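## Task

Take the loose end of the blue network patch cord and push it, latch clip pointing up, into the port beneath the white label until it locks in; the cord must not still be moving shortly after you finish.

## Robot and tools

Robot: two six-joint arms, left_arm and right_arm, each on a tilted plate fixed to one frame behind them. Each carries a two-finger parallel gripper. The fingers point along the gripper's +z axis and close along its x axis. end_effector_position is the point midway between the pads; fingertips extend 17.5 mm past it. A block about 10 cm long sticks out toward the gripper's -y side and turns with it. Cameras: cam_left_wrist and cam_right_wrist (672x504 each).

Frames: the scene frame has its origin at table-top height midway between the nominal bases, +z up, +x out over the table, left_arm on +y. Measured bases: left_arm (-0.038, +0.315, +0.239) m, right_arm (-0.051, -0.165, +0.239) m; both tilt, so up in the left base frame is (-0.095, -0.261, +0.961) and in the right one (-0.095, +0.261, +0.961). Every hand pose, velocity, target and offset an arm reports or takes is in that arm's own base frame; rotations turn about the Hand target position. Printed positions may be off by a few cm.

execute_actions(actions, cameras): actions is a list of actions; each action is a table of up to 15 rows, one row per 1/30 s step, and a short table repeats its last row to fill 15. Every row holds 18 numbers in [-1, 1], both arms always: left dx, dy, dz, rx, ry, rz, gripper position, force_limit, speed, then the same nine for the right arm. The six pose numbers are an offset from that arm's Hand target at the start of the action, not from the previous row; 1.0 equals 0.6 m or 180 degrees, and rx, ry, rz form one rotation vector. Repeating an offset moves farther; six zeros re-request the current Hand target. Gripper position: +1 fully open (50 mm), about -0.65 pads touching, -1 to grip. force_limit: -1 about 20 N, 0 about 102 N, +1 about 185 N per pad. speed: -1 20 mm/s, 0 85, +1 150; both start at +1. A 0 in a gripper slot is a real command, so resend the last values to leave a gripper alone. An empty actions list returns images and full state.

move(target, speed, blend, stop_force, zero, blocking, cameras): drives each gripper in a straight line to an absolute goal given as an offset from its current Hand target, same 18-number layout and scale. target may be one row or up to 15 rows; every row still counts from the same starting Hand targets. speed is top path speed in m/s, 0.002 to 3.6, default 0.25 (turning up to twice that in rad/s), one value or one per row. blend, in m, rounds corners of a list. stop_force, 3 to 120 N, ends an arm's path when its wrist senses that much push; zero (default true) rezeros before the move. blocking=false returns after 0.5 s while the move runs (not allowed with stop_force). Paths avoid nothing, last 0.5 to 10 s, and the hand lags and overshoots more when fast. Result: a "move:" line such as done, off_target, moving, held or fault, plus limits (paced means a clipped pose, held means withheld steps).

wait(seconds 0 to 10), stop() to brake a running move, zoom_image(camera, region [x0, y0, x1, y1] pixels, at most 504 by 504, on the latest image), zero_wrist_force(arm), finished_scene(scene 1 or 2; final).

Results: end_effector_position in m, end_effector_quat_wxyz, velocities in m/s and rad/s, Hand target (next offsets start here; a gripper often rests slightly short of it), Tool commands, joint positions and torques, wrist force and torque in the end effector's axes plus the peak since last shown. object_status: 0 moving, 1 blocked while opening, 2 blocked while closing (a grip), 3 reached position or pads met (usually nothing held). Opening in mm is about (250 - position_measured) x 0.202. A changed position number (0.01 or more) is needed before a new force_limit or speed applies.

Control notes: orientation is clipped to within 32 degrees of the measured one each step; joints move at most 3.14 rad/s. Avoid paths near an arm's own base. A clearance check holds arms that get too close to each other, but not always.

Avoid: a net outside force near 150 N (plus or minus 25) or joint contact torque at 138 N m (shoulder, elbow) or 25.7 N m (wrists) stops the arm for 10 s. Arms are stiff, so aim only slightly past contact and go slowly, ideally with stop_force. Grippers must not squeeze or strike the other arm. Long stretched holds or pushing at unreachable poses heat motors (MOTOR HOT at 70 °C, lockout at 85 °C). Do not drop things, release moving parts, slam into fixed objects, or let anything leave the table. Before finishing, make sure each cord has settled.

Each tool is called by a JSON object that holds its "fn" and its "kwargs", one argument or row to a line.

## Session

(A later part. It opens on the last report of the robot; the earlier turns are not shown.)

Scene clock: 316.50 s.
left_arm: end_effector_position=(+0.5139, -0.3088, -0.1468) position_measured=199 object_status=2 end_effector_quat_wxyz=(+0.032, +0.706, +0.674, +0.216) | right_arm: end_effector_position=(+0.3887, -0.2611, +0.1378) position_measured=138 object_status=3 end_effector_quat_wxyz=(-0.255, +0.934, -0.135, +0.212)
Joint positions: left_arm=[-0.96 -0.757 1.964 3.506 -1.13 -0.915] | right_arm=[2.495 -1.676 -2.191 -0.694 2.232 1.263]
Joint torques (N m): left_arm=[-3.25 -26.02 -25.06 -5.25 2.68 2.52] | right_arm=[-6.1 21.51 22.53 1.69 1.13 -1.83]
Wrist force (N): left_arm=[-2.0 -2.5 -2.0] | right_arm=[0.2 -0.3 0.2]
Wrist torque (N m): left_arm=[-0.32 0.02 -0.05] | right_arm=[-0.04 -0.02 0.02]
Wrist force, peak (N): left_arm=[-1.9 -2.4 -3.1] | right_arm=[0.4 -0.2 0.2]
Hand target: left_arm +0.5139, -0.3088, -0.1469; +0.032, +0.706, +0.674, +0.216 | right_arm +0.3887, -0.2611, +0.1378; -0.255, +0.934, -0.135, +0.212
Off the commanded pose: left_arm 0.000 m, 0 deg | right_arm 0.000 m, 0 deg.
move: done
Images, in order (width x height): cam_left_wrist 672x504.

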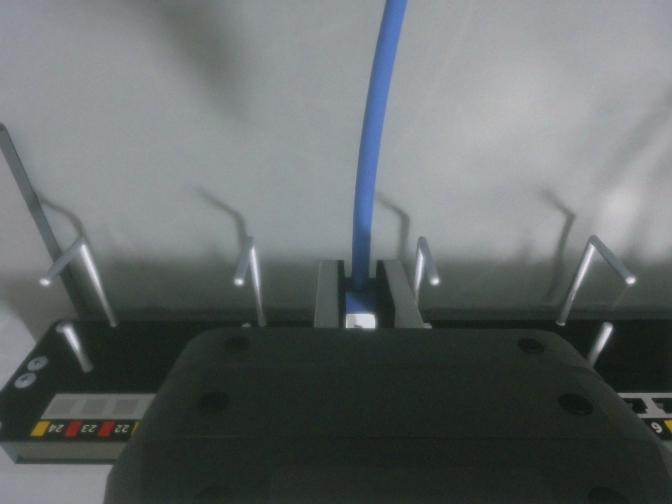

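{"fn": "move", "kwargs": {
  "target": [0.0867,0.0182,-0.0317,0,0,0,-1,-0.5,-0.8,0,0,0,0,0,0,0.1,-0.6,-0.5],
  "speed": 0.05,
  "stop_force": 8,
  "cameras": ["all"]
}}

{"fn": "zoom_image", "kwargs": {
  "camera": "cam_right_wrist",
  "region": [230, 0, 480, 190]
}}

Scene clock: 339.67 s.
left_arm: end_effector_position=(+0.5660, -0.2979, -0.1659) position_measured=199 object_status=2 end_effector_quat_wxyz=(+0.032, +0.706, +0.674, +0.216) | right_arm: end_effector_position=(+0.3887, -0.2611, +0.1378) position_measured=138 object_status=3 end_effector_quat_wxyz=(-0.255, +0.934, -0.135, +0.212)
Joint positions: left_arm=[-0.875 -0.672 1.85 3.495 -1.132 -0.821] | right_arm=[2.495 -1.676 -2.191 -0.694 2.232 1.263]
Joint torques (N m): left_arm=[-3.93 -29.51 -26.04 -1.34 -2.02 2.47] | right_arm=[-6.26 21.04 22.69 1.74 1.54 -1.79]
Wrist force (N): left_arm=[-2.3 -2.2 -1.9] | right_arm=[0.1 -0.1 0.2]
Wrist torque (N m): left_arm=[-0.27 0.07 -0.05] | right_arm=[0.00 0.00 0.02]
Wrist force, peak (N): left_arm=[-2.4 -2.6 -2.3] | right_arm=[0.4 -0.2 0.4]
Hand target: left_arm +0.5660, -0.2979, -0.1659; +0.032, +0.706, +0.674, +0.216 | right_arm +0.3887, -0.2611, +0.1378; -0.255, +0.934, -0.135, +0.212
Off the commanded pose: left_arm 0.000 m, 0 deg | right_arm 0.000 m, 0 deg.
move: done

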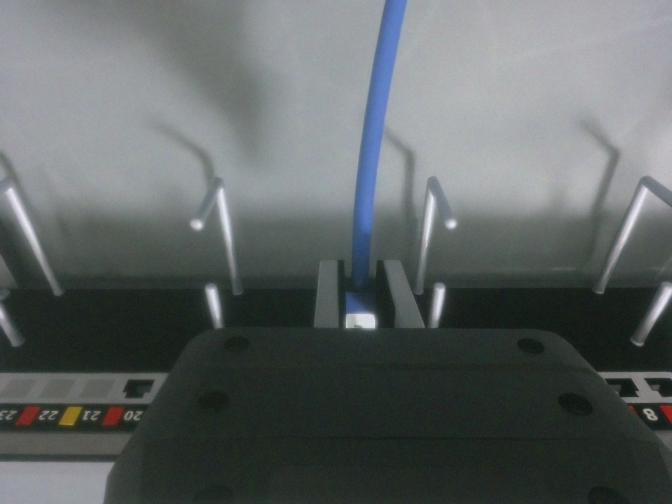

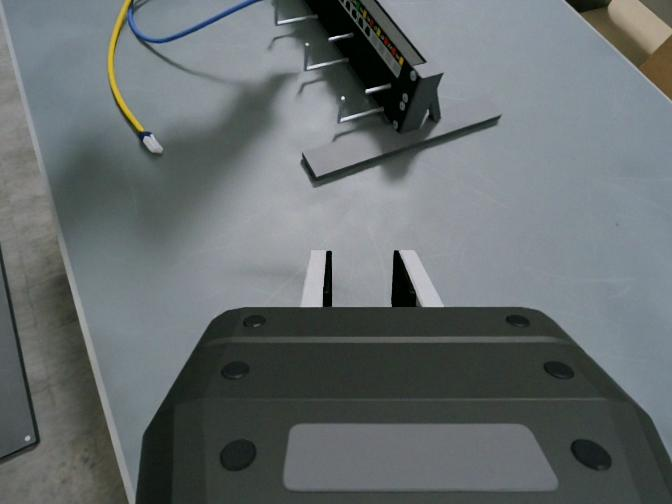

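Scaled by 2.016 from the camera's 672x504 image, which has a finer 960x720 frame.

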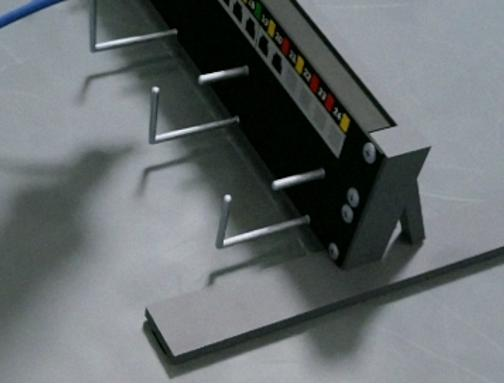

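{"fn": "move", "kwargs": {
  "target": [0,0,0,0,0,0,-1,-0.5,-0.8,0.046,0.267,-0.103,0.146,-0.06,0.055,0.1,-0.6,-0.5],
  "speed": 0.15,
  "cameras": ["cam_right_wrist"]
}}

Scene clock: 352.07 s.
left_arm: end_effector_position=(+0.5660, -0.2979, -0.1659) position_measured=199 object_status=2 end_effector_quat_wxyz=(+0.032, +0.706, +0.674, +0.216) | right_arm: end_effector_position=(+0.4163, -0.1009, +0.0760) position_measured=138 object_status=3 end_effector_quat_wxyz=(-0.488, +0.836, -0.075, +0.240)
Joint positions: left_arm=[-0.875 -0.672 1.85 3.495 -1.132 -0.821] | right_arm=[2.662 -2.032 -2.389 -0.145 2.716 1.364]
Joint torques (N m): left_arm=[-2.29 -30.57 -24.12 -1.35 -1.98 2.62] | right_arm=[11.91 22.76 -3.26 4.41 3.64 1.26]
Wrist force (N): left_arm=[-2.2 -2.4 -1.9] | right_arm=[-0.3 -0.1 1.3]
Wrist torque (N m): left_arm=[-0.29 0.05 -0.05] | right_arm=[-0.07 0.23 -0.04]
Wrist force, peak (N): left_arm=[-2.4 -2.3 -2.2] | right_arm=[-0.9 0.1 2.2]
Hand target: left_arm +0.5660, -0.2979, -0.1659; +0.032, +0.706, +0.674, +0.216 | right_arm +0.4163, -0.1009, +0.0760; -0.488, +0.836, -0.075, +0.240
Off the commanded pose: left_arm 0.000 m, 0 deg | right_arm 0.000 m, 0 deg.
move: done
Images, in order (width x height): cam_right_wrist 672x504.

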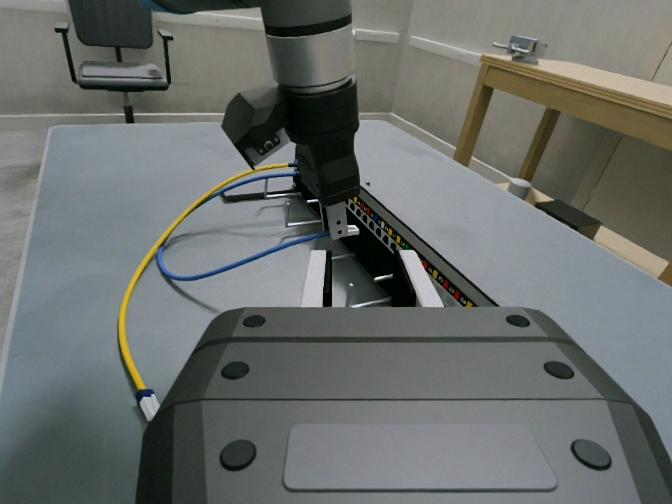

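{"fn": "zoom_image", "kwargs": {
  "camera": "cam_right_wrist",
  "region": [310, 180, 410, 255]
}}

Scaled by 5.040 from the camera's 672x504 image, which has a finer 960x720 frame.

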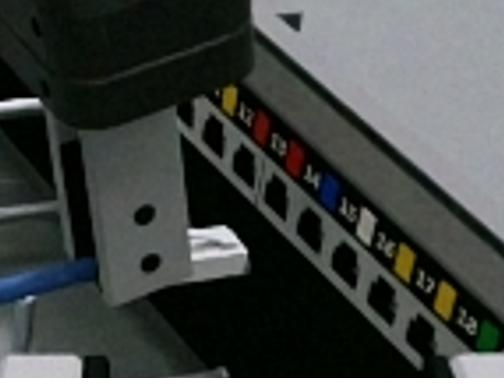

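{"fn": "move", "kwargs": {
  "target": [0.0205,0.0017,-0.0045,0,0,0,-1,-0.5,-0.8,0,0,0,0,0,0,0.1,-0.6,-0.5],
  "speed": 0.04,
  "stop_force": 6,
  "cameras": ["all"]
}}

{"fn": "zoom_image", "kwargs": {
  "camera": "cam_right_wrist",
  "region": [310, 180, 410, 255]
}}

Scene clock: 363.53 s.
left_arm: end_effector_position=(+0.5783, -0.2968, -0.1686) position_measured=199 object_status=2 end_effector_quat_wxyz=(+0.032, +0.706, +0.674, +0.216) | right_arm: end_effector_position=(+0.4163, -0.1009, +0.0760) position_measured=138 object_status=3 end_effector_quat_wxyz=(-0.488, +0.836, -0.075, +0.240)
Joint positions: left_arm=[-0.858 -0.655 1.819 3.501 -1.132 -0.802] | right_arm=[2.662 -2.032 -2.389 -0.145 2.716 1.364]
Joint torques (N m): left_arm=[-3.99 -30.91 -24.85 -1.36 -1.98 2.62] | right_arm=[12.19 23.2 -2.94 4.46 3.09 1.14]
Wrist force (N): left_arm=[-2.2 -2.1 -1.9] | right_arm=[-0.4 0.0 1.3]
Wrist torque (N m): left_arm=[-0.24 0.05 -0.05] | right_arm=[-0.04 0.24 -0.04]
Wrist force, peak (N): left_arm=[-2.3 -2.5 -2.4] | right_arm=[-0.6 0.0 1.5]
Hand target: left_arm +0.5783, -0.2968, -0.1686; +0.032, +0.706, +0.674, +0.216 | right_arm +0.4163, -0.1009, +0.0760; -0.488, +0.836, -0.075, +0.240
Off the commanded pose: left_arm 0.000 m, 0 deg | right_arm 0.000 m, 0 deg.
move: done

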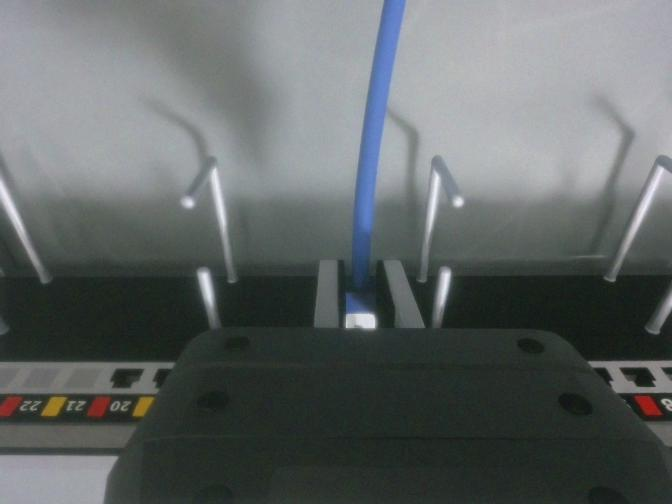

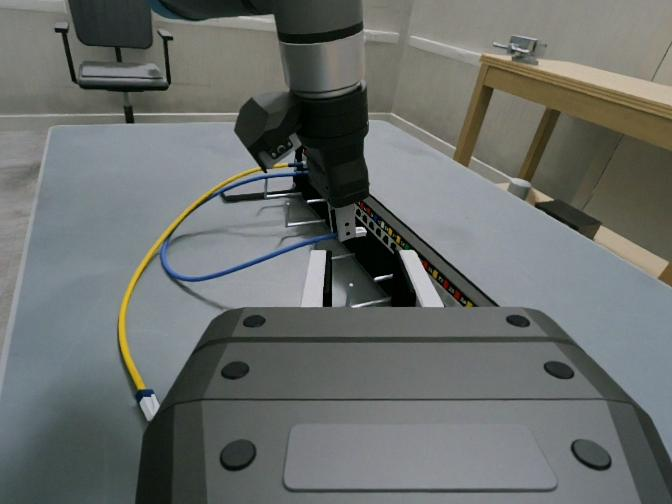

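Scaled by 5.040 from the camera's 672x504 image, which has a finer 960x720 frame.

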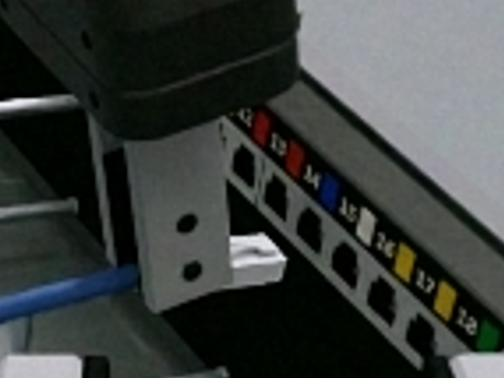

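{"fn": "zoom_image", "kwargs": {
  "camera": "cam_left_wrist",
  "region": [0, 340, 200, 470]
}}

{"fn": "zoom_image", "kwargs": {
  "camera": "cam_left_wrist",
  "region": [552, 340, 672, 440]
}}

{"fn": "zoom_image", "kwargs": {
  "camera": "cam_right_wrist",
  "region": [340, 205, 400, 250]
}}

Scaled by 2.520 from the camera's 672x504 image, which has a finer 960x720 frame.

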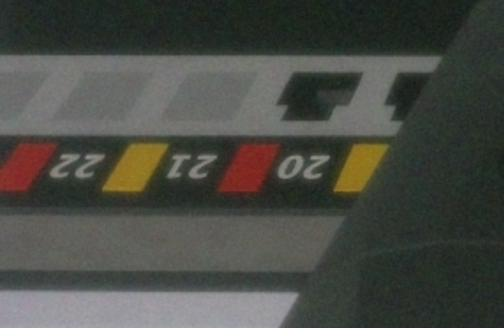

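Scaled by 4.200 from the camera's 672x504 image, which has a finer 960x720 frame.

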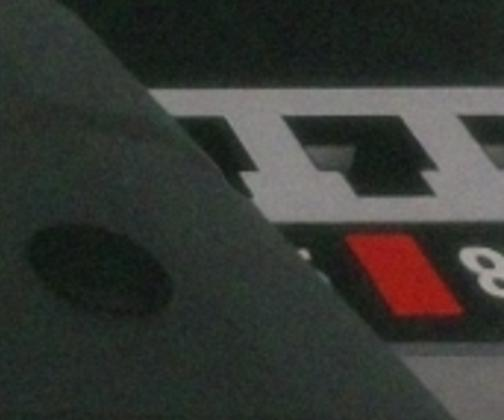

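Scaled by 8.400 from the camera's 672x504 image, which has a finer 960x720 frame.

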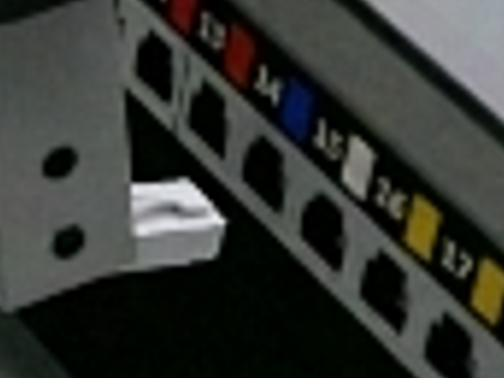

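{"fn": "move", "kwargs": {
  "target": [-0.0003,-0.013,0.0017,0,0,0,-1,-0.5,-0.8,0,0,0,0,0,0,0.1,-0.6,-0.5],
  "speed": 0.04,
  "cameras": ["all"]
}}

{"fn": "zoom_image", "kwargs": {
  "camera": "cam_right_wrist",
  "region": [340, 205, 400, 250]
}}

{"fn": "zoom_image", "kwargs": {
  "camera": "cam_left_wrist",
  "region": [0, 340, 200, 470]
}}

{"fn": "zoom_image", "kwargs": {
  "camera": "cam_left_wrist",
  "region": [552, 340, 672, 440]
}}

{"fn": "zoom_image", "kwargs": {
  "camera": "cam_left_wrist",
  "region": [300, 250, 420, 340]
}}

Scene clock: 384.30 s.
left_arm: end_effector_position=(+0.5781, -0.3046, -0.1676) position_measured=199 object_status=2 end_effector_quat_wxyz=(+0.032, +0.706, +0.674, +0.216) | right_arm: end_effector_position=(+0.4163, -0.1009, +0.0760) position_measured=138 object_status=3 end_effector_quat_wxyz=(-0.488, +0.836, -0.075, +0.240)
Joint positions: left_arm=[-0.867 -0.653 1.806 3.517 -1.132 -0.811] | right_arm=[2.662 -2.032 -2.389 -0.145 2.716 1.364]
Joint torques (N m): left_arm=[-26.03 -29.61 -24.28 -1.16 2.68 -2.11] | right_arm=[11.76 22.97 -3.14 4.43 1.59 1.27]
Wrist force (N): left_arm=[-2.2 -1.9 -1.9] | right_arm=[-0.6 -0.1 1.5]
Wrist torque (N m): left_arm=[-0.21 0.06 0.07] | right_arm=[-0.07 0.27 -0.04]
Wrist force, peak (N): left_arm=[-2.5 -2.0 -2.1] | right_arm=[-0.6 -0.1 1.5]
Hand target: left_arm +0.5781, -0.3046, -0.1676; +0.032, +0.706, +0.674, +0.216 | right_arm +0.4163, -0.1009, +0.0760; -0.488, +0.836, -0.075, +0.240
Off the commanded pose: left_arm 0.000 m, 0 deg | right_arm 0.000 m, 0 deg.
move: done

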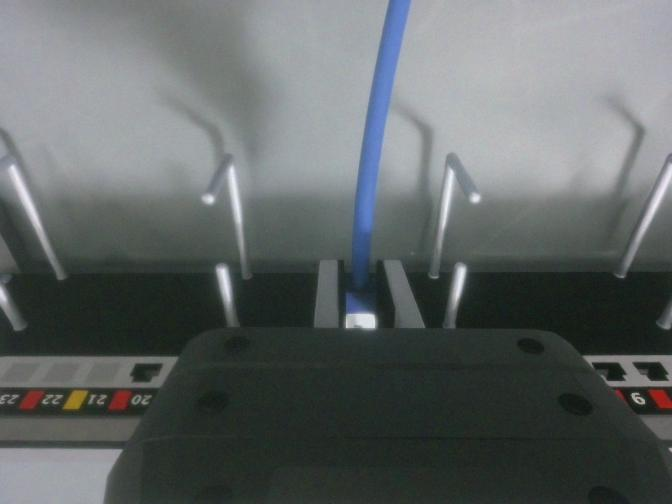

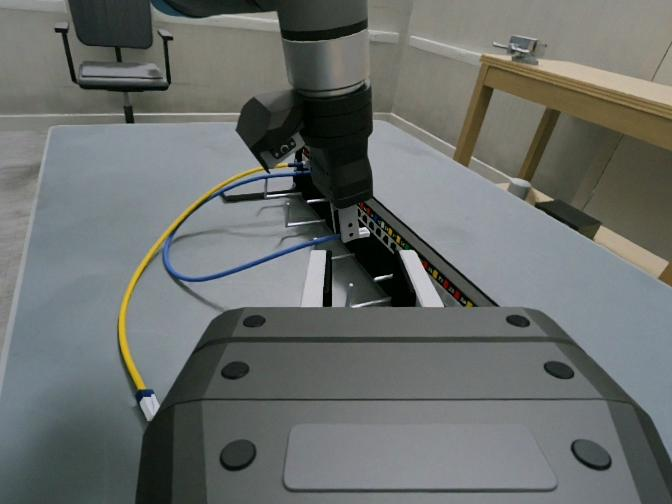

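Scaled by 8.400 from the camera's 672x504 image, which has a finer 960x720 frame.

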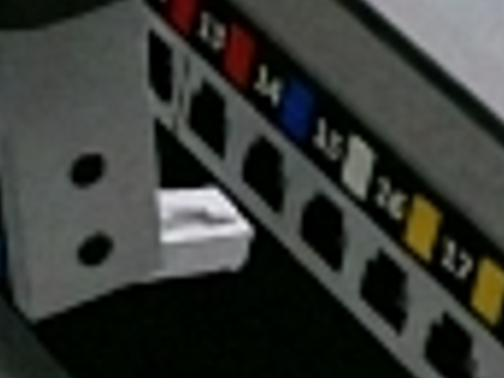

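Scaled by 2.520 from the camera's 672x504 image, which has a finer 960x720 frame.

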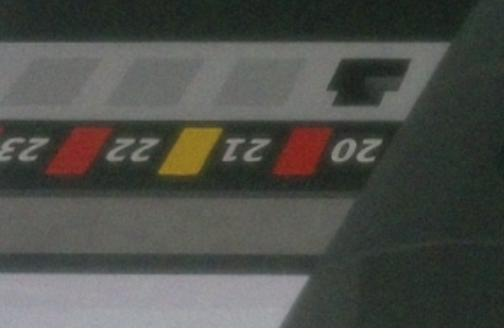

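Scaled by 4.200 from the camera's 672x504 image, which has a finer 960x720 frame.

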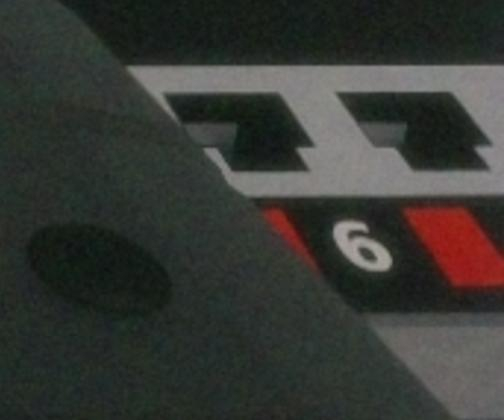

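Scaled by 4.200 from the camera's 672x504 image, which has a finer 960x720 frame.

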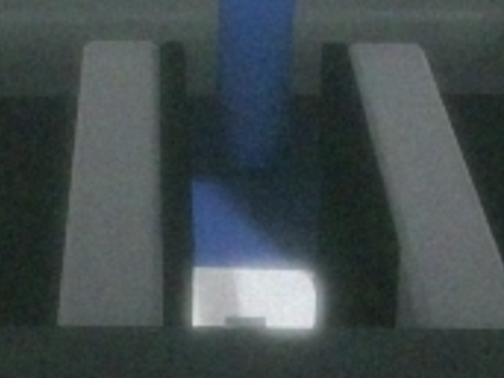

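{"fn": "move", "kwargs": {
  "target": [0.0498,-0.0012,0.0046,0,0,0,-1,-0.5,-0.8,0,0,0,0,0,0,0.1,-0.6,-0.5],
  "speed": 0.015,
  "stop_force": 8,
  "cameras": ["all"]
}}

{"fn": "zoom_image", "kwargs": {
  "camera": "cam_right_wrist",
  "region": [340, 205, 400, 250]
}}

Scene clock: 391.17 s.
left_arm: end_effector_position=(+0.5963, -0.3051, -0.1659) position_measured=199 object_status=2 end_effector_quat_wxyz=(+0.032, +0.706, +0.674, +0.216) | right_arm: end_effector_position=(+0.4163, -0.1009, +0.0760) position_measured=138 object_status=3 end_effector_quat_wxyz=(-0.488, +0.836, -0.075, +0.240)
Joint positions: left_arm=[-0.844 -0.639 1.759 3.54 -1.133 -0.787] | right_arm=[2.662 -2.032 -2.389 -0.145 2.716 1.364]
Joint torques (N m): left_arm=[-22.92 -56.32 -3.57 -5.76 3.4 -1.94] | right_arm=[12.1 23.02 -2.83 4.42 1.32 1.2]
Wrist force (N): left_arm=[-4.1 -8.7 -3.3] | right_arm=[-0.4 -0.2 1.2]
Wrist torque (N m): left_arm=[-0.43 0.13 0.02] | right_arm=[-0.08 0.25 -0.04]
Wrist force, peak (N): left_arm=[-3.3 -19.5 -6.1] | right_arm=[-0.7 -0.1 1.4]
Hand target: left_arm +0.5963, -0.3051, -0.1659; +0.032, +0.706, +0.674, +0.216 (not the last commanded pose) | right_arm +0.4163, -0.1009, +0.0760; -0.488, +0.836, -0.075, +0.240
Off the commanded pose: left_arm 0.012 m, 0 deg | right_arm 0.000 m, 0 deg.
move: contact (left_arm)

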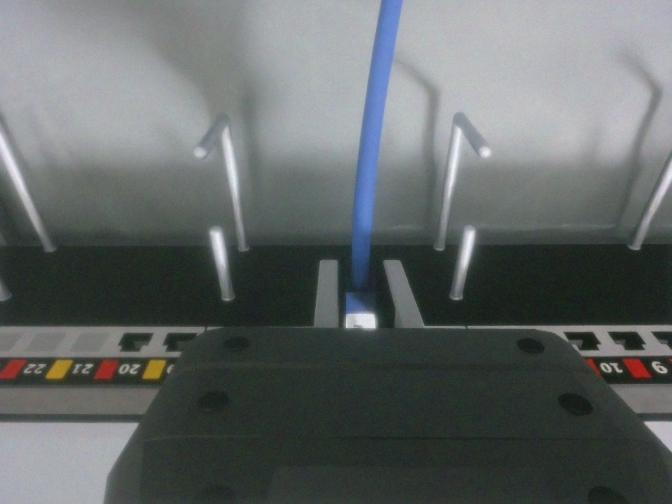

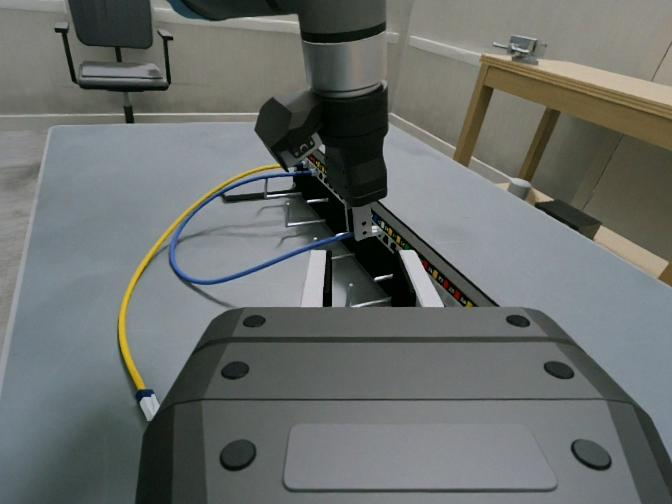

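Scaled by 8.400 from the camera's 672x504 image, which has a finer 960x720 frame.

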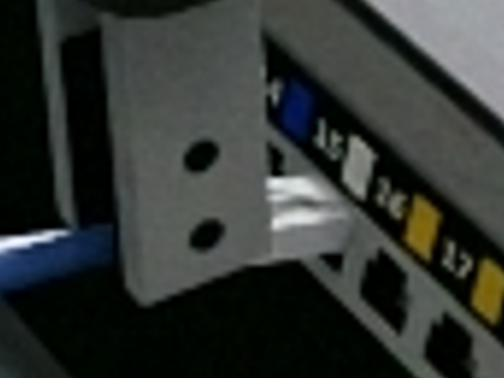

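{"fn": "zoom_image", "kwargs": {
  "camera": "cam_right_wrist",
  "region": [365, 220, 395, 246]
}}

{"fn": "zoom_image", "kwargs": {
  "camera": "cam_left_wrist",
  "region": [100, 310, 260, 400]
}}

{"fn": "zoom_image", "kwargs": {
  "camera": "cam_left_wrist",
  "region": [540, 310, 672, 400]
}}

Scaled by 16.800 from the camera's 672x504 image, which has a finer 960x720 frame.

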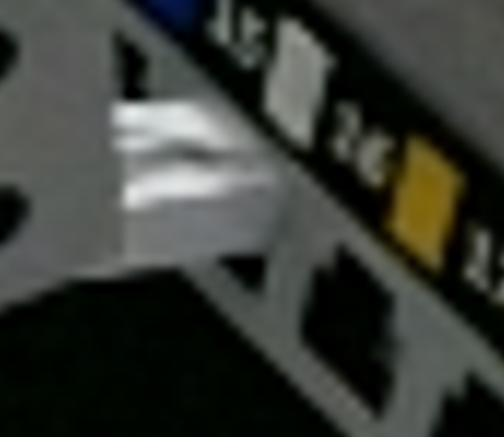

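Scaled by 3.150 from the camera's 672x504 image, which has a finer 960x720 frame.

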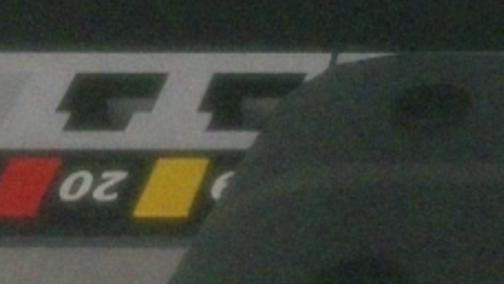

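Scaled by 3.818 from the camera's 672x504 image, which has a finer 960x720 frame.

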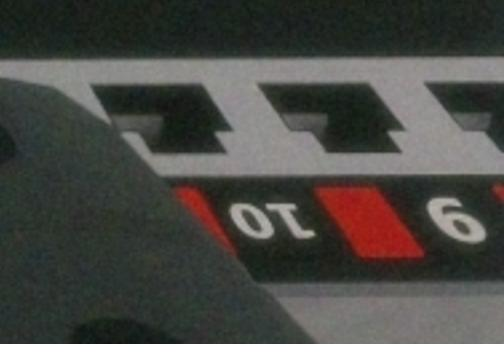

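{"fn": "move", "kwargs": {
  "target": [
    [-0.004,0,-0.0004,0,0,0,-1,-0.5,-0.8,0,0,0,0,0,0,0.1,-0.6,-0.5],
    [-0.0036,0.0011,-0.0044,0,0,0,-1,-0.5,-0.8,0,0,0,0,0,0,0.1,-0.6,-0.5]
  ],
  "speed": 0.02
}}

{"fn": "move", "kwargs": {
  "target": [0.0332,-0.0008,0.0031,0,0,0,-1,-0.5,-0.8,0,0,0,0,0,0,0.1,-0.6,-0.5],
  "speed": 0.012,
  "stop_force": 8,
  "cameras": ["all"]
}}

{"fn": "zoom_image", "kwargs": {
  "camera": "cam_right_wrist",
  "region": [365, 220, 395, 246]
}}

Scene clock: 403.77 s.
left_arm: end_effector_position=(+0.5940, -0.3044, -0.1685) position_measured=199 object_status=2 end_effector_quat_wxyz=(+0.032, +0.706, +0.674, +0.216) | right_arm: end_effector_position=(+0.4163, -0.1009, +0.0760) position_measured=138 object_status=3 end_effector_quat_wxyz=(-0.488, +0.836, -0.075, +0.240)
Joint positions: left_arm=[-0.846 -0.636 1.764 3.532 -1.133 -0.789] | right_arm=[2.662 -2.032 -2.389 -0.145 2.716 1.364]
Joint torques (N m): left_arm=[-3.69 -31.78 -25.74 -5.36 2.36 2.53] | right_arm=[11.92 22.75 -3.02 4.43 1.38 1.12]
Wrist force (N): left_arm=[-2.6 -2.5 -1.8] | right_arm=[-0.6 0.0 1.2]
Wrist torque (N m): left_arm=[-0.30 0.13 0.00] | right_arm=[-0.05 0.28 -0.04]
Wrist force, peak (N): left_arm=[-4.2 -9.0 -3.5] | right_arm=[-0.5 0.0 1.5]
Hand target: left_arm +0.5941, -0.3044, -0.1686; +0.032, +0.706, +0.674, +0.216 | right_arm +0.4163, -0.1009, +0.0760; -0.488, +0.836, -0.075, +0.240
Off the commanded pose: left_arm 0.000 m, 0 deg | right_arm 0.000 m, 0 deg.
move: done

Scene clock: 405.07 s.
left_arm: end_effector_position=(+0.5966, -0.3044, -0.1683) position_measured=199 object_status=2 end_effector_quat_wxyz=(+0.033, +0.706, +0.674, +0.216) | right_arm: end_effector_position=(+0.4163, -0.1009, +0.0760) position_measured=138 object_status=3 end_effector_quat_wxyz=(-0.488, +0.836, -0.075, +0.240)
Joint positions: left_arm=[-0.843 -0.634 1.758 3.535 -1.133 -0.786] | right_arm=[2.662 -2.032 -2.389 -0.145 2.716 1.364]
Joint torques (N m): left_arm=[-24.98 -57.21 -2.7 -5.78 3.87 -2.06] | right_arm=[12.1 22.79 -2.88 4.46 1.5 1.16]
Wrist force (N): left_arm=[-3.2 -9.9 -3.7] | right_arm=[-0.6 0.0 1.5]
Wrist torque (N m): left_arm=[-0.50 0.23 -0.02] | right_arm=[-0.05 0.28 -0.04]
Wrist force, peak (N): left_arm=[-2.1 -18.7 -5.9] | right_arm=[-0.6 0.0 1.5]
Hand target: left_arm +0.5966, -0.3044, -0.1683; +0.032, +0.706, +0.674, +0.216 (not the last commanded pose) | right_arm +0.4163, -0.1009, +0.0760; -0.488, +0.836, -0.075, +0.240
Off the commanded pose: left_arm 0.017 m, 0 deg | right_arm 0.000 m, 0 deg.
move: contact (left_arm)

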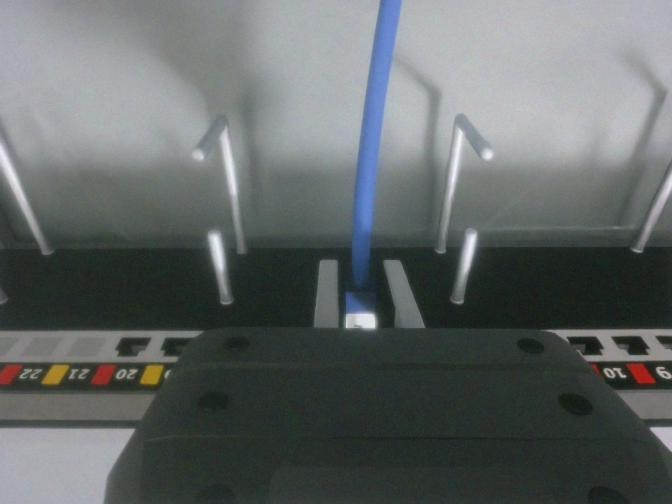

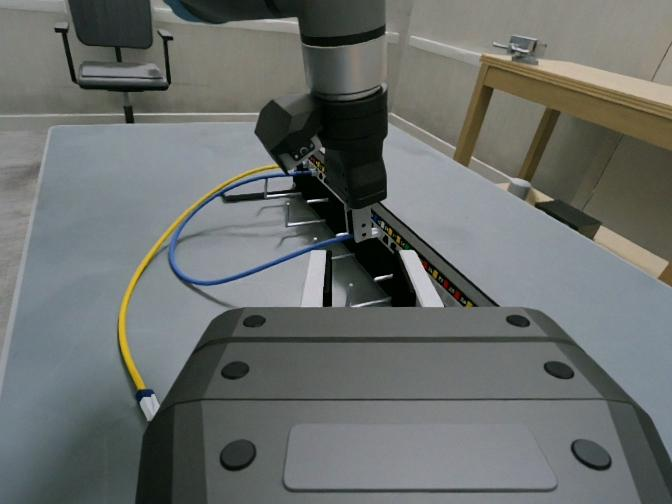

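Scaled by 16.800 from the camera's 672x504 image, which has a finer 960x720 frame.

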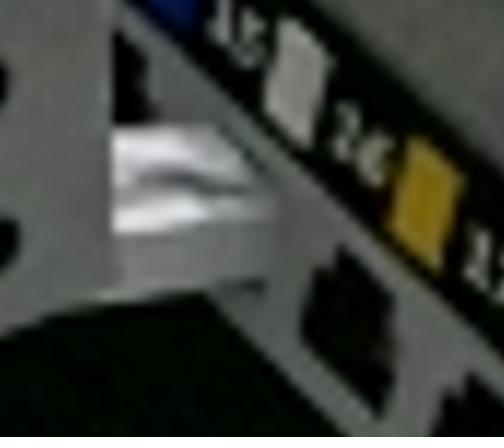

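{"fn": "move", "kwargs": {
  "target": [
    [-0.003,0,-0.0003,0,0,0,-1,-0.5,-0.8,0,0,0,0,0,0,0.1,-0.6,-0.5],
    [-0.003,0.0003,-0.0014,0,0,0,-1,-0.5,-0.8,0,0,0,0,0,0,0.1,-0.6,-0.5]
  ],
  "speed": 0.02
}}

{"fn": "move", "kwargs": {
  "target": [0.0332,-0.0008,0.0031,0,0,0,-1,-0.5,-0.8,0,0,0,0,0,0,0.1,-0.6,-0.5],
  "speed": 0.012,
  "stop_force": 10,
  "cameras": ["all"]
}}

{"fn": "zoom_image", "kwargs": {
  "camera": "cam_right_wrist",
  "region": [365, 220, 395, 246]
}}

Scene clock: 408.60 s.
left_arm: end_effector_position=(+0.5949, -0.3044, -0.1690) position_measured=199 object_status=2 end_effector_quat_wxyz=(+0.033, +0.706, +0.674, +0.216) | right_arm: end_effector_position=(+0.4163, -0.1009, +0.0760) position_measured=138 object_status=3 end_effector_quat_wxyz=(-0.488, +0.836, -0.075, +0.240)
Joint positions: left_arm=[-0.845 -0.634 1.762 3.532 -1.133 -0.788] | right_arm=[2.662 -2.032 -2.389 -0.145 2.716 1.364]
Joint torques (N m): left_arm=[-22.72 -31.57 -1.89 -5.33 2.69 -1.34] | right_arm=[12 22.9 -2.73 4.38 1.38 1.13]
Wrist force (N): left_arm=[-3.6 -3.1 -1.9] | right_arm=[-0.5 0.0 1.3]
Wrist torque (N m): left_arm=[-0.40 0.29 0.06] | right_arm=[-0.05 0.27 -0.04]
Wrist force, peak (N): left_arm=[-3.5 -10.2 -4.1] | right_arm=[-0.7 0.1 1.6]
Hand target: left_arm +0.5948, -0.3043, -0.1691; +0.032, +0.706, +0.674, +0.216 | right_arm +0.4163, -0.1009, +0.0760; -0.488, +0.836, -0.075, +0.240
Off the commanded pose: left_arm 0.000 m, 0 deg | right_arm 0.000 m, 0 deg.
move: done

Scene clock: 409.87 s.
left_arm: end_effector_position=(+0.5968, -0.3043, -0.1690) position_measured=199 object_status=2 end_effector_quat_wxyz=(+0.032, +0.706, +0.674, +0.216) | right_arm: end_effector_position=(+0.4163, -0.1009, +0.0760) position_measured=138 object_status=3 end_effector_quat_wxyz=(-0.488, +0.836, -0.075, +0.240)
Joint positions: left_arm=[-0.843 -0.633 1.757 3.534 -1.133 -0.785] | right_arm=[2.662 -2.032 -2.389 -0.145 2.716 1.364]
Joint torques (N m): left_arm=[-24.56 -57.3 -4.31 -5.72 4.18 -1.85] | right_arm=[11.76 22.93 -3.13 4.38 1.37 1.17]
Wrist force (N): left_arm=[-3.7 -11.4 -4.0] | right_arm=[-0.5 -0.1 1.2]
Wrist torque (N m): left_arm=[-0.50 0.24 -0.01] | right_arm=[-0.06 0.27 -0.04]
Wrist force, peak (N): left_arm=[-3.2 -20.7 -6.3] | right_arm=[-0.7 0.0 1.4]
Hand target: left_arm +0.5968, -0.3043, -0.1690; +0.032, +0.706, +0.674, +0.216 (not the last commanded pose) | right_arm +0.4163, -0.1009, +0.0760; -0.488, +0.836, -0.075, +0.240
Off the commanded pose: left_arm 0.018 m, 0 deg | right_arm 0.000 m, 0 deg.
move: contact (left_arm)

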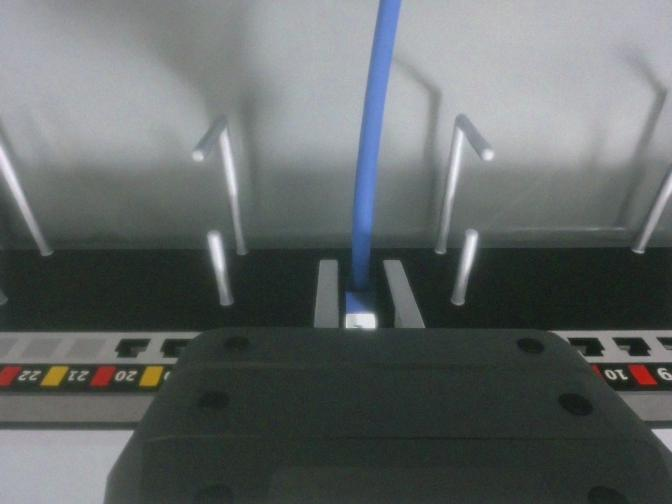

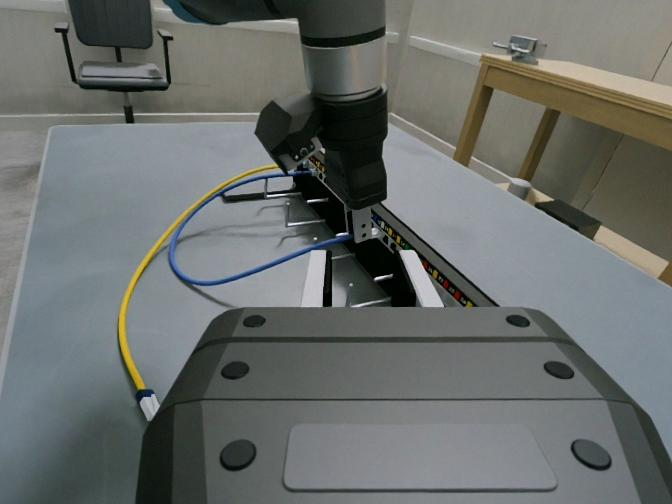

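Scaled by 16.800 from the camera's 672x504 image, which has a finer 960x720 frame.

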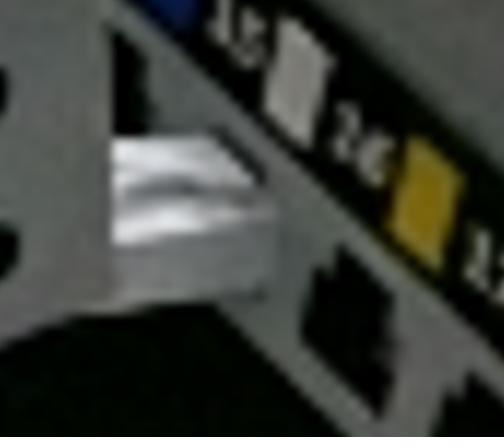

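{"fn": "move", "kwargs": {
  "target": [
    [-0.003,0,-0.0003,0,0,0,-1,-0.5,-0.8,0,0,0,0,0,0,0.1,-0.6,-0.5],
    [-0.003,0.0016,0.0001,0,0,0,-1,-0.5,-0.8,0,0,0,0,0,0,0.1,-0.6,-0.5]
  ],
  "speed": 0.02
}}

{"fn": "move", "kwargs": {
  "target": [0.0332,-0.0008,0.0031,0,0,0,-1,-0.5,-0.8,0,0,0,0,0,0,0.1,-0.6,-0.5],
  "speed": 0.012,
  "stop_force": 10,
  "cameras": ["all"]
}}

{"fn": "zoom_image", "kwargs": {
  "camera": "cam_right_wrist",
  "region": [365, 220, 395, 246]
}}

Scene clock: 415.93 s.
left_arm: end_effector_position=(+0.5949, -0.3035, -0.1689) position_measured=199 object_status=2 end_effector_quat_wxyz=(+0.033, +0.706, +0.674, +0.216) | right_arm: end_effector_position=(+0.4163, -0.1009, +0.0760) position_measured=138 object_status=3 end_effector_quat_wxyz=(-0.488, +0.836, -0.075, +0.240)
Joint positions: left_arm=[-0.844 -0.635 1.763 3.531 -1.133 -0.787] | right_arm=[2.662 -2.032 -2.389 -0.145 2.716 1.364]
Joint torques (N m): left_arm=[-5.45 -55.65 -1.29 -5.35 0.53 2.47] | right_arm=[11.65 23.2 -2.46 4.43 1.4 1.18]
Wrist force (N): left_arm=[-3.3 -3.3 -1.9] | right_arm=[-0.7 -0.1 1.5]
Wrist torque (N m): left_arm=[-0.44 0.23 0.01] | right_arm=[-0.07 0.29 -0.04]
Wrist force, peak (N): left_arm=[-3.6 -12.1 -3.7] | right_arm=[-0.6 -0.1 1.5]
Hand target: left_arm +0.5950, -0.3033, -0.1689; +0.032, +0.706, +0.674, +0.216 | right_arm +0.4163, -0.1009, +0.0760; -0.488, +0.836, -0.075, +0.240
Off the commanded pose: left_arm 0.000 m, 0 deg | right_arm 0.000 m, 0 deg.
move: done

Scene clock: 417.17 s.
left_arm: end_effector_position=(+0.5967, -0.3034, -0.1686) position_measured=199 object_status=2 end_effector_quat_wxyz=(+0.033, +0.706, +0.674, +0.216) | right_arm: end_effector_position=(+0.4163, -0.1009, +0.0760) position_measured=138 object_status=3 end_effector_quat_wxyz=(-0.488, +0.836, -0.075, +0.240)
Joint positions: left_arm=[-0.842 -0.634 1.759 3.532 -1.133 -0.784] | right_arm=[2.662 -2.032 -2.389 -0.145 2.716 1.364]
Joint torques (N m): left_arm=[-23.05 -58.03 -4.23 -6.15 4.15 -2.03] | right_arm=[12.16 22.75 -3.35 4.43 1.39 1.03]
Wrist force (N): left_arm=[-5.1 -11.4 -3.7] | right_arm=[-0.6 0.0 1.2]
Wrist torque (N m): left_arm=[-0.55 0.29 -0.01] | right_arm=[-0.05 0.28 -0.04]
Wrist force, peak (N): left_arm=[-3.5 -19.9 -5.8] | right_arm=[-0.6 -0.1 1.5]
Hand target: left_arm +0.5967, -0.3034, -0.1686; +0.033, +0.706, +0.674, +0.216 (not the last commanded pose) | right_arm +0.4163, -0.1009, +0.0760; -0.488, +0.836, -0.075, +0.240
Off the commanded pose: left_arm 0.018 m, 0 deg | right_arm 0.000 m, 0 deg.
move: contact (left_arm)

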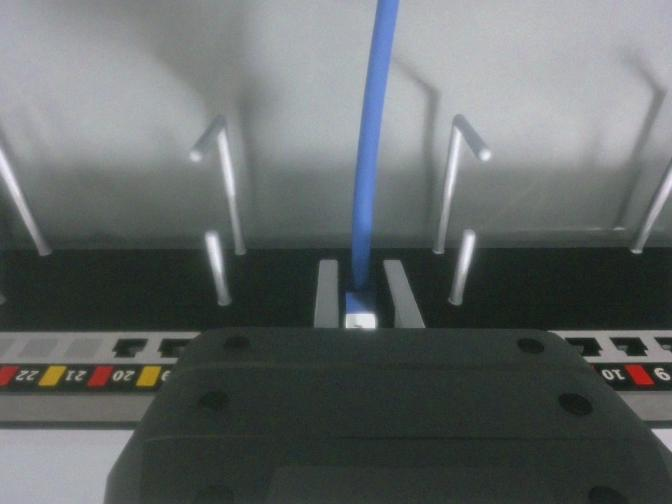

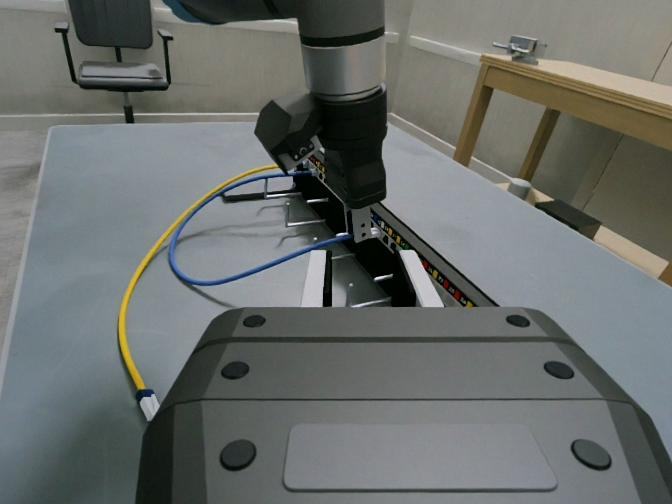

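Scaled by 16.800 from the camera's 672x504 image, which has a finer 960x720 frame.

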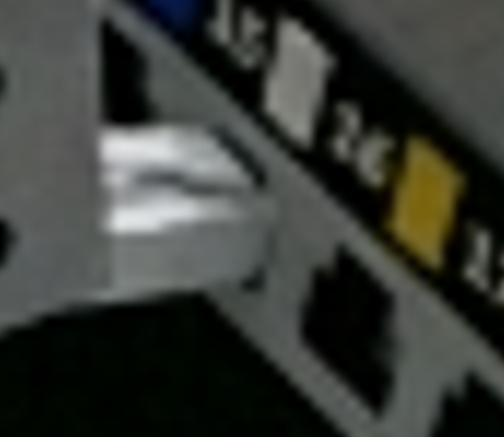

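{"fn": "move", "kwargs": {
  "target": [
    [-0.003,0,-0.0003,0,0,0,-1,-0.5,-0.8,0,0,0,0,0,0,0.1,-0.6,-0.5],
    [-0.003,0.0003,-0.0014,0,0,0,-1,-0.5,-0.8,0,0,0,0,0,0,0.1,-0.6,-0.5]
  ],
  "speed": 0.02
}}

{"fn": "move", "kwargs": {
  "target": [0.0332,-0.0008,0.0031,0,0,0,-1,-0.5,-0.8,0,0,0,0,0,0,0.1,-0.6,-0.5],
  "speed": 0.012,
  "stop_force": 12,
  "cameras": ["all"]
}}

{"fn": "zoom_image", "kwargs": {
  "camera": "cam_right_wrist",
  "region": [365, 220, 395, 246]
}}

Scene clock: 421.97 s.
left_arm: end_effector_position=(+0.5949, -0.3033, -0.1693) position_measured=199 object_status=2 end_effector_quat_wxyz=(+0.033, +0.706, +0.674, +0.216) | right_arm: end_effector_position=(+0.4163, -0.1009, +0.0760) position_measured=138 object_status=3 end_effector_quat_wxyz=(-0.488, +0.836, -0.075, +0.240)
Joint positions: left_arm=[-0.844 -0.634 1.764 3.529 -1.133 -0.787] | right_arm=[2.662 -2.032 -2.389 -0.145 2.716 1.364]
Joint torques (N m): left_arm=[-22.82 -32.61 -1.93 -5.31 2.66 -1.21] | right_arm=[11.46 22.77 -3.02 4.42 1.54 1.03]
Wrist force (N): left_arm=[-2.8 -3.5 -1.7] | right_arm=[-0.5 0.0 1.3]
Wrist torque (N m): left_arm=[-0.48 0.16 0.07] | right_arm=[-0.05 0.26 -0.04]
Wrist force, peak (N): left_arm=[-4.5 -11.9 -3.9] | right_arm=[-0.6 -0.1 1.6]
Hand target: left_arm +0.5949, -0.3032, -0.1695; +0.033, +0.706, +0.674, +0.216 | right_arm +0.4163, -0.1009, +0.0760; -0.488, +0.836, -0.075, +0.240
Off the commanded pose: left_arm 0.000 m, 0 deg | right_arm 0.000 m, 0 deg.
move: done

Scene clock: 423.23 s.
left_arm: end_effector_position=(+0.5969, -0.3032, -0.1693) position_measured=199 object_status=2 end_effector_quat_wxyz=(+0.033, +0.706, +0.674, +0.216) | right_arm: end_effector_position=(+0.4163, -0.1009, +0.0760) position_measured=138 object_status=3 end_effector_quat_wxyz=(-0.488, +0.836, -0.075, +0.240)
Joint positions: left_arm=[-0.842 -0.632 1.759 3.531 -1.133 -0.784] | right_arm=[2.662 -2.032 -2.389 -0.145 2.716 1.364]
Joint torques (N m): left_arm=[-21.36 -58.26 -4.44 -6.06 4.56 -2.06] | right_arm=[10.92 23.26 -3.23 4.38 1.49 1.06]
Wrist force (N): left_arm=[-5.0 -13.6 -4.0] | right_arm=[-0.5 -0.1 1.2]
Wrist torque (N m): left_arm=[-0.68 0.18 0.00] | right_arm=[-0.08 0.27 -0.04]
Wrist force, peak (N): left_arm=[-4.7 -22.0 -6.2] | right_arm=[-0.7 -0.2 1.3]
Hand target: left_arm +0.5969, -0.3032, -0.1693; +0.033, +0.706, +0.674, +0.216 (not the last commanded pose) | right_arm +0.4163, -0.1009, +0.0760; -0.488, +0.836, -0.075, +0.240
Off the commanded pose: left_arm 0.018 m, 0 deg | right_arm 0.000 m, 0 deg.
move: contact (left_arm)

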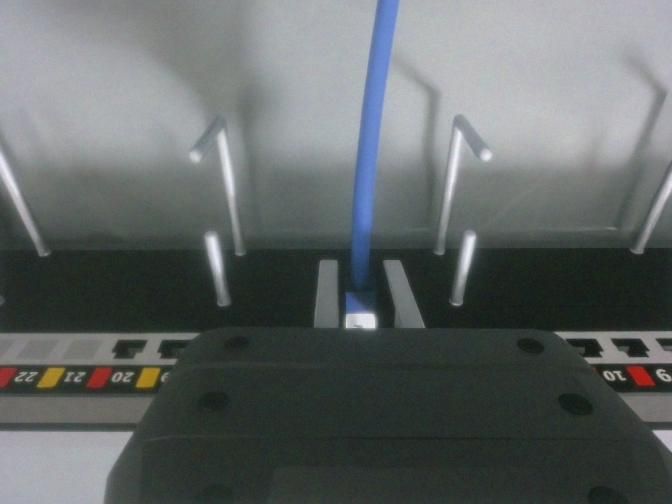

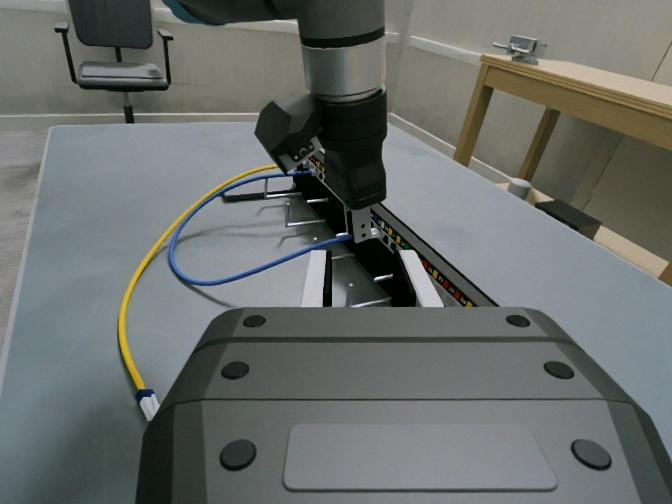

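Scaled by 16.800 from the camera's 672x504 image, which has a finer 960x720 frame.

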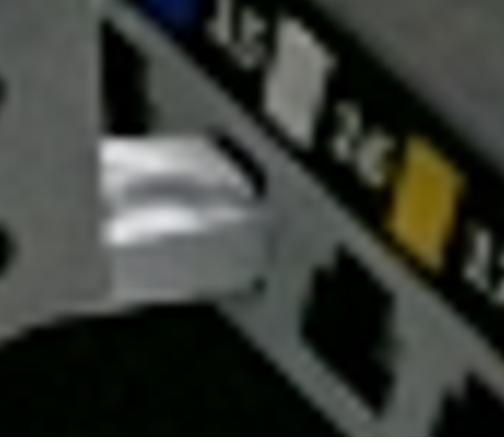

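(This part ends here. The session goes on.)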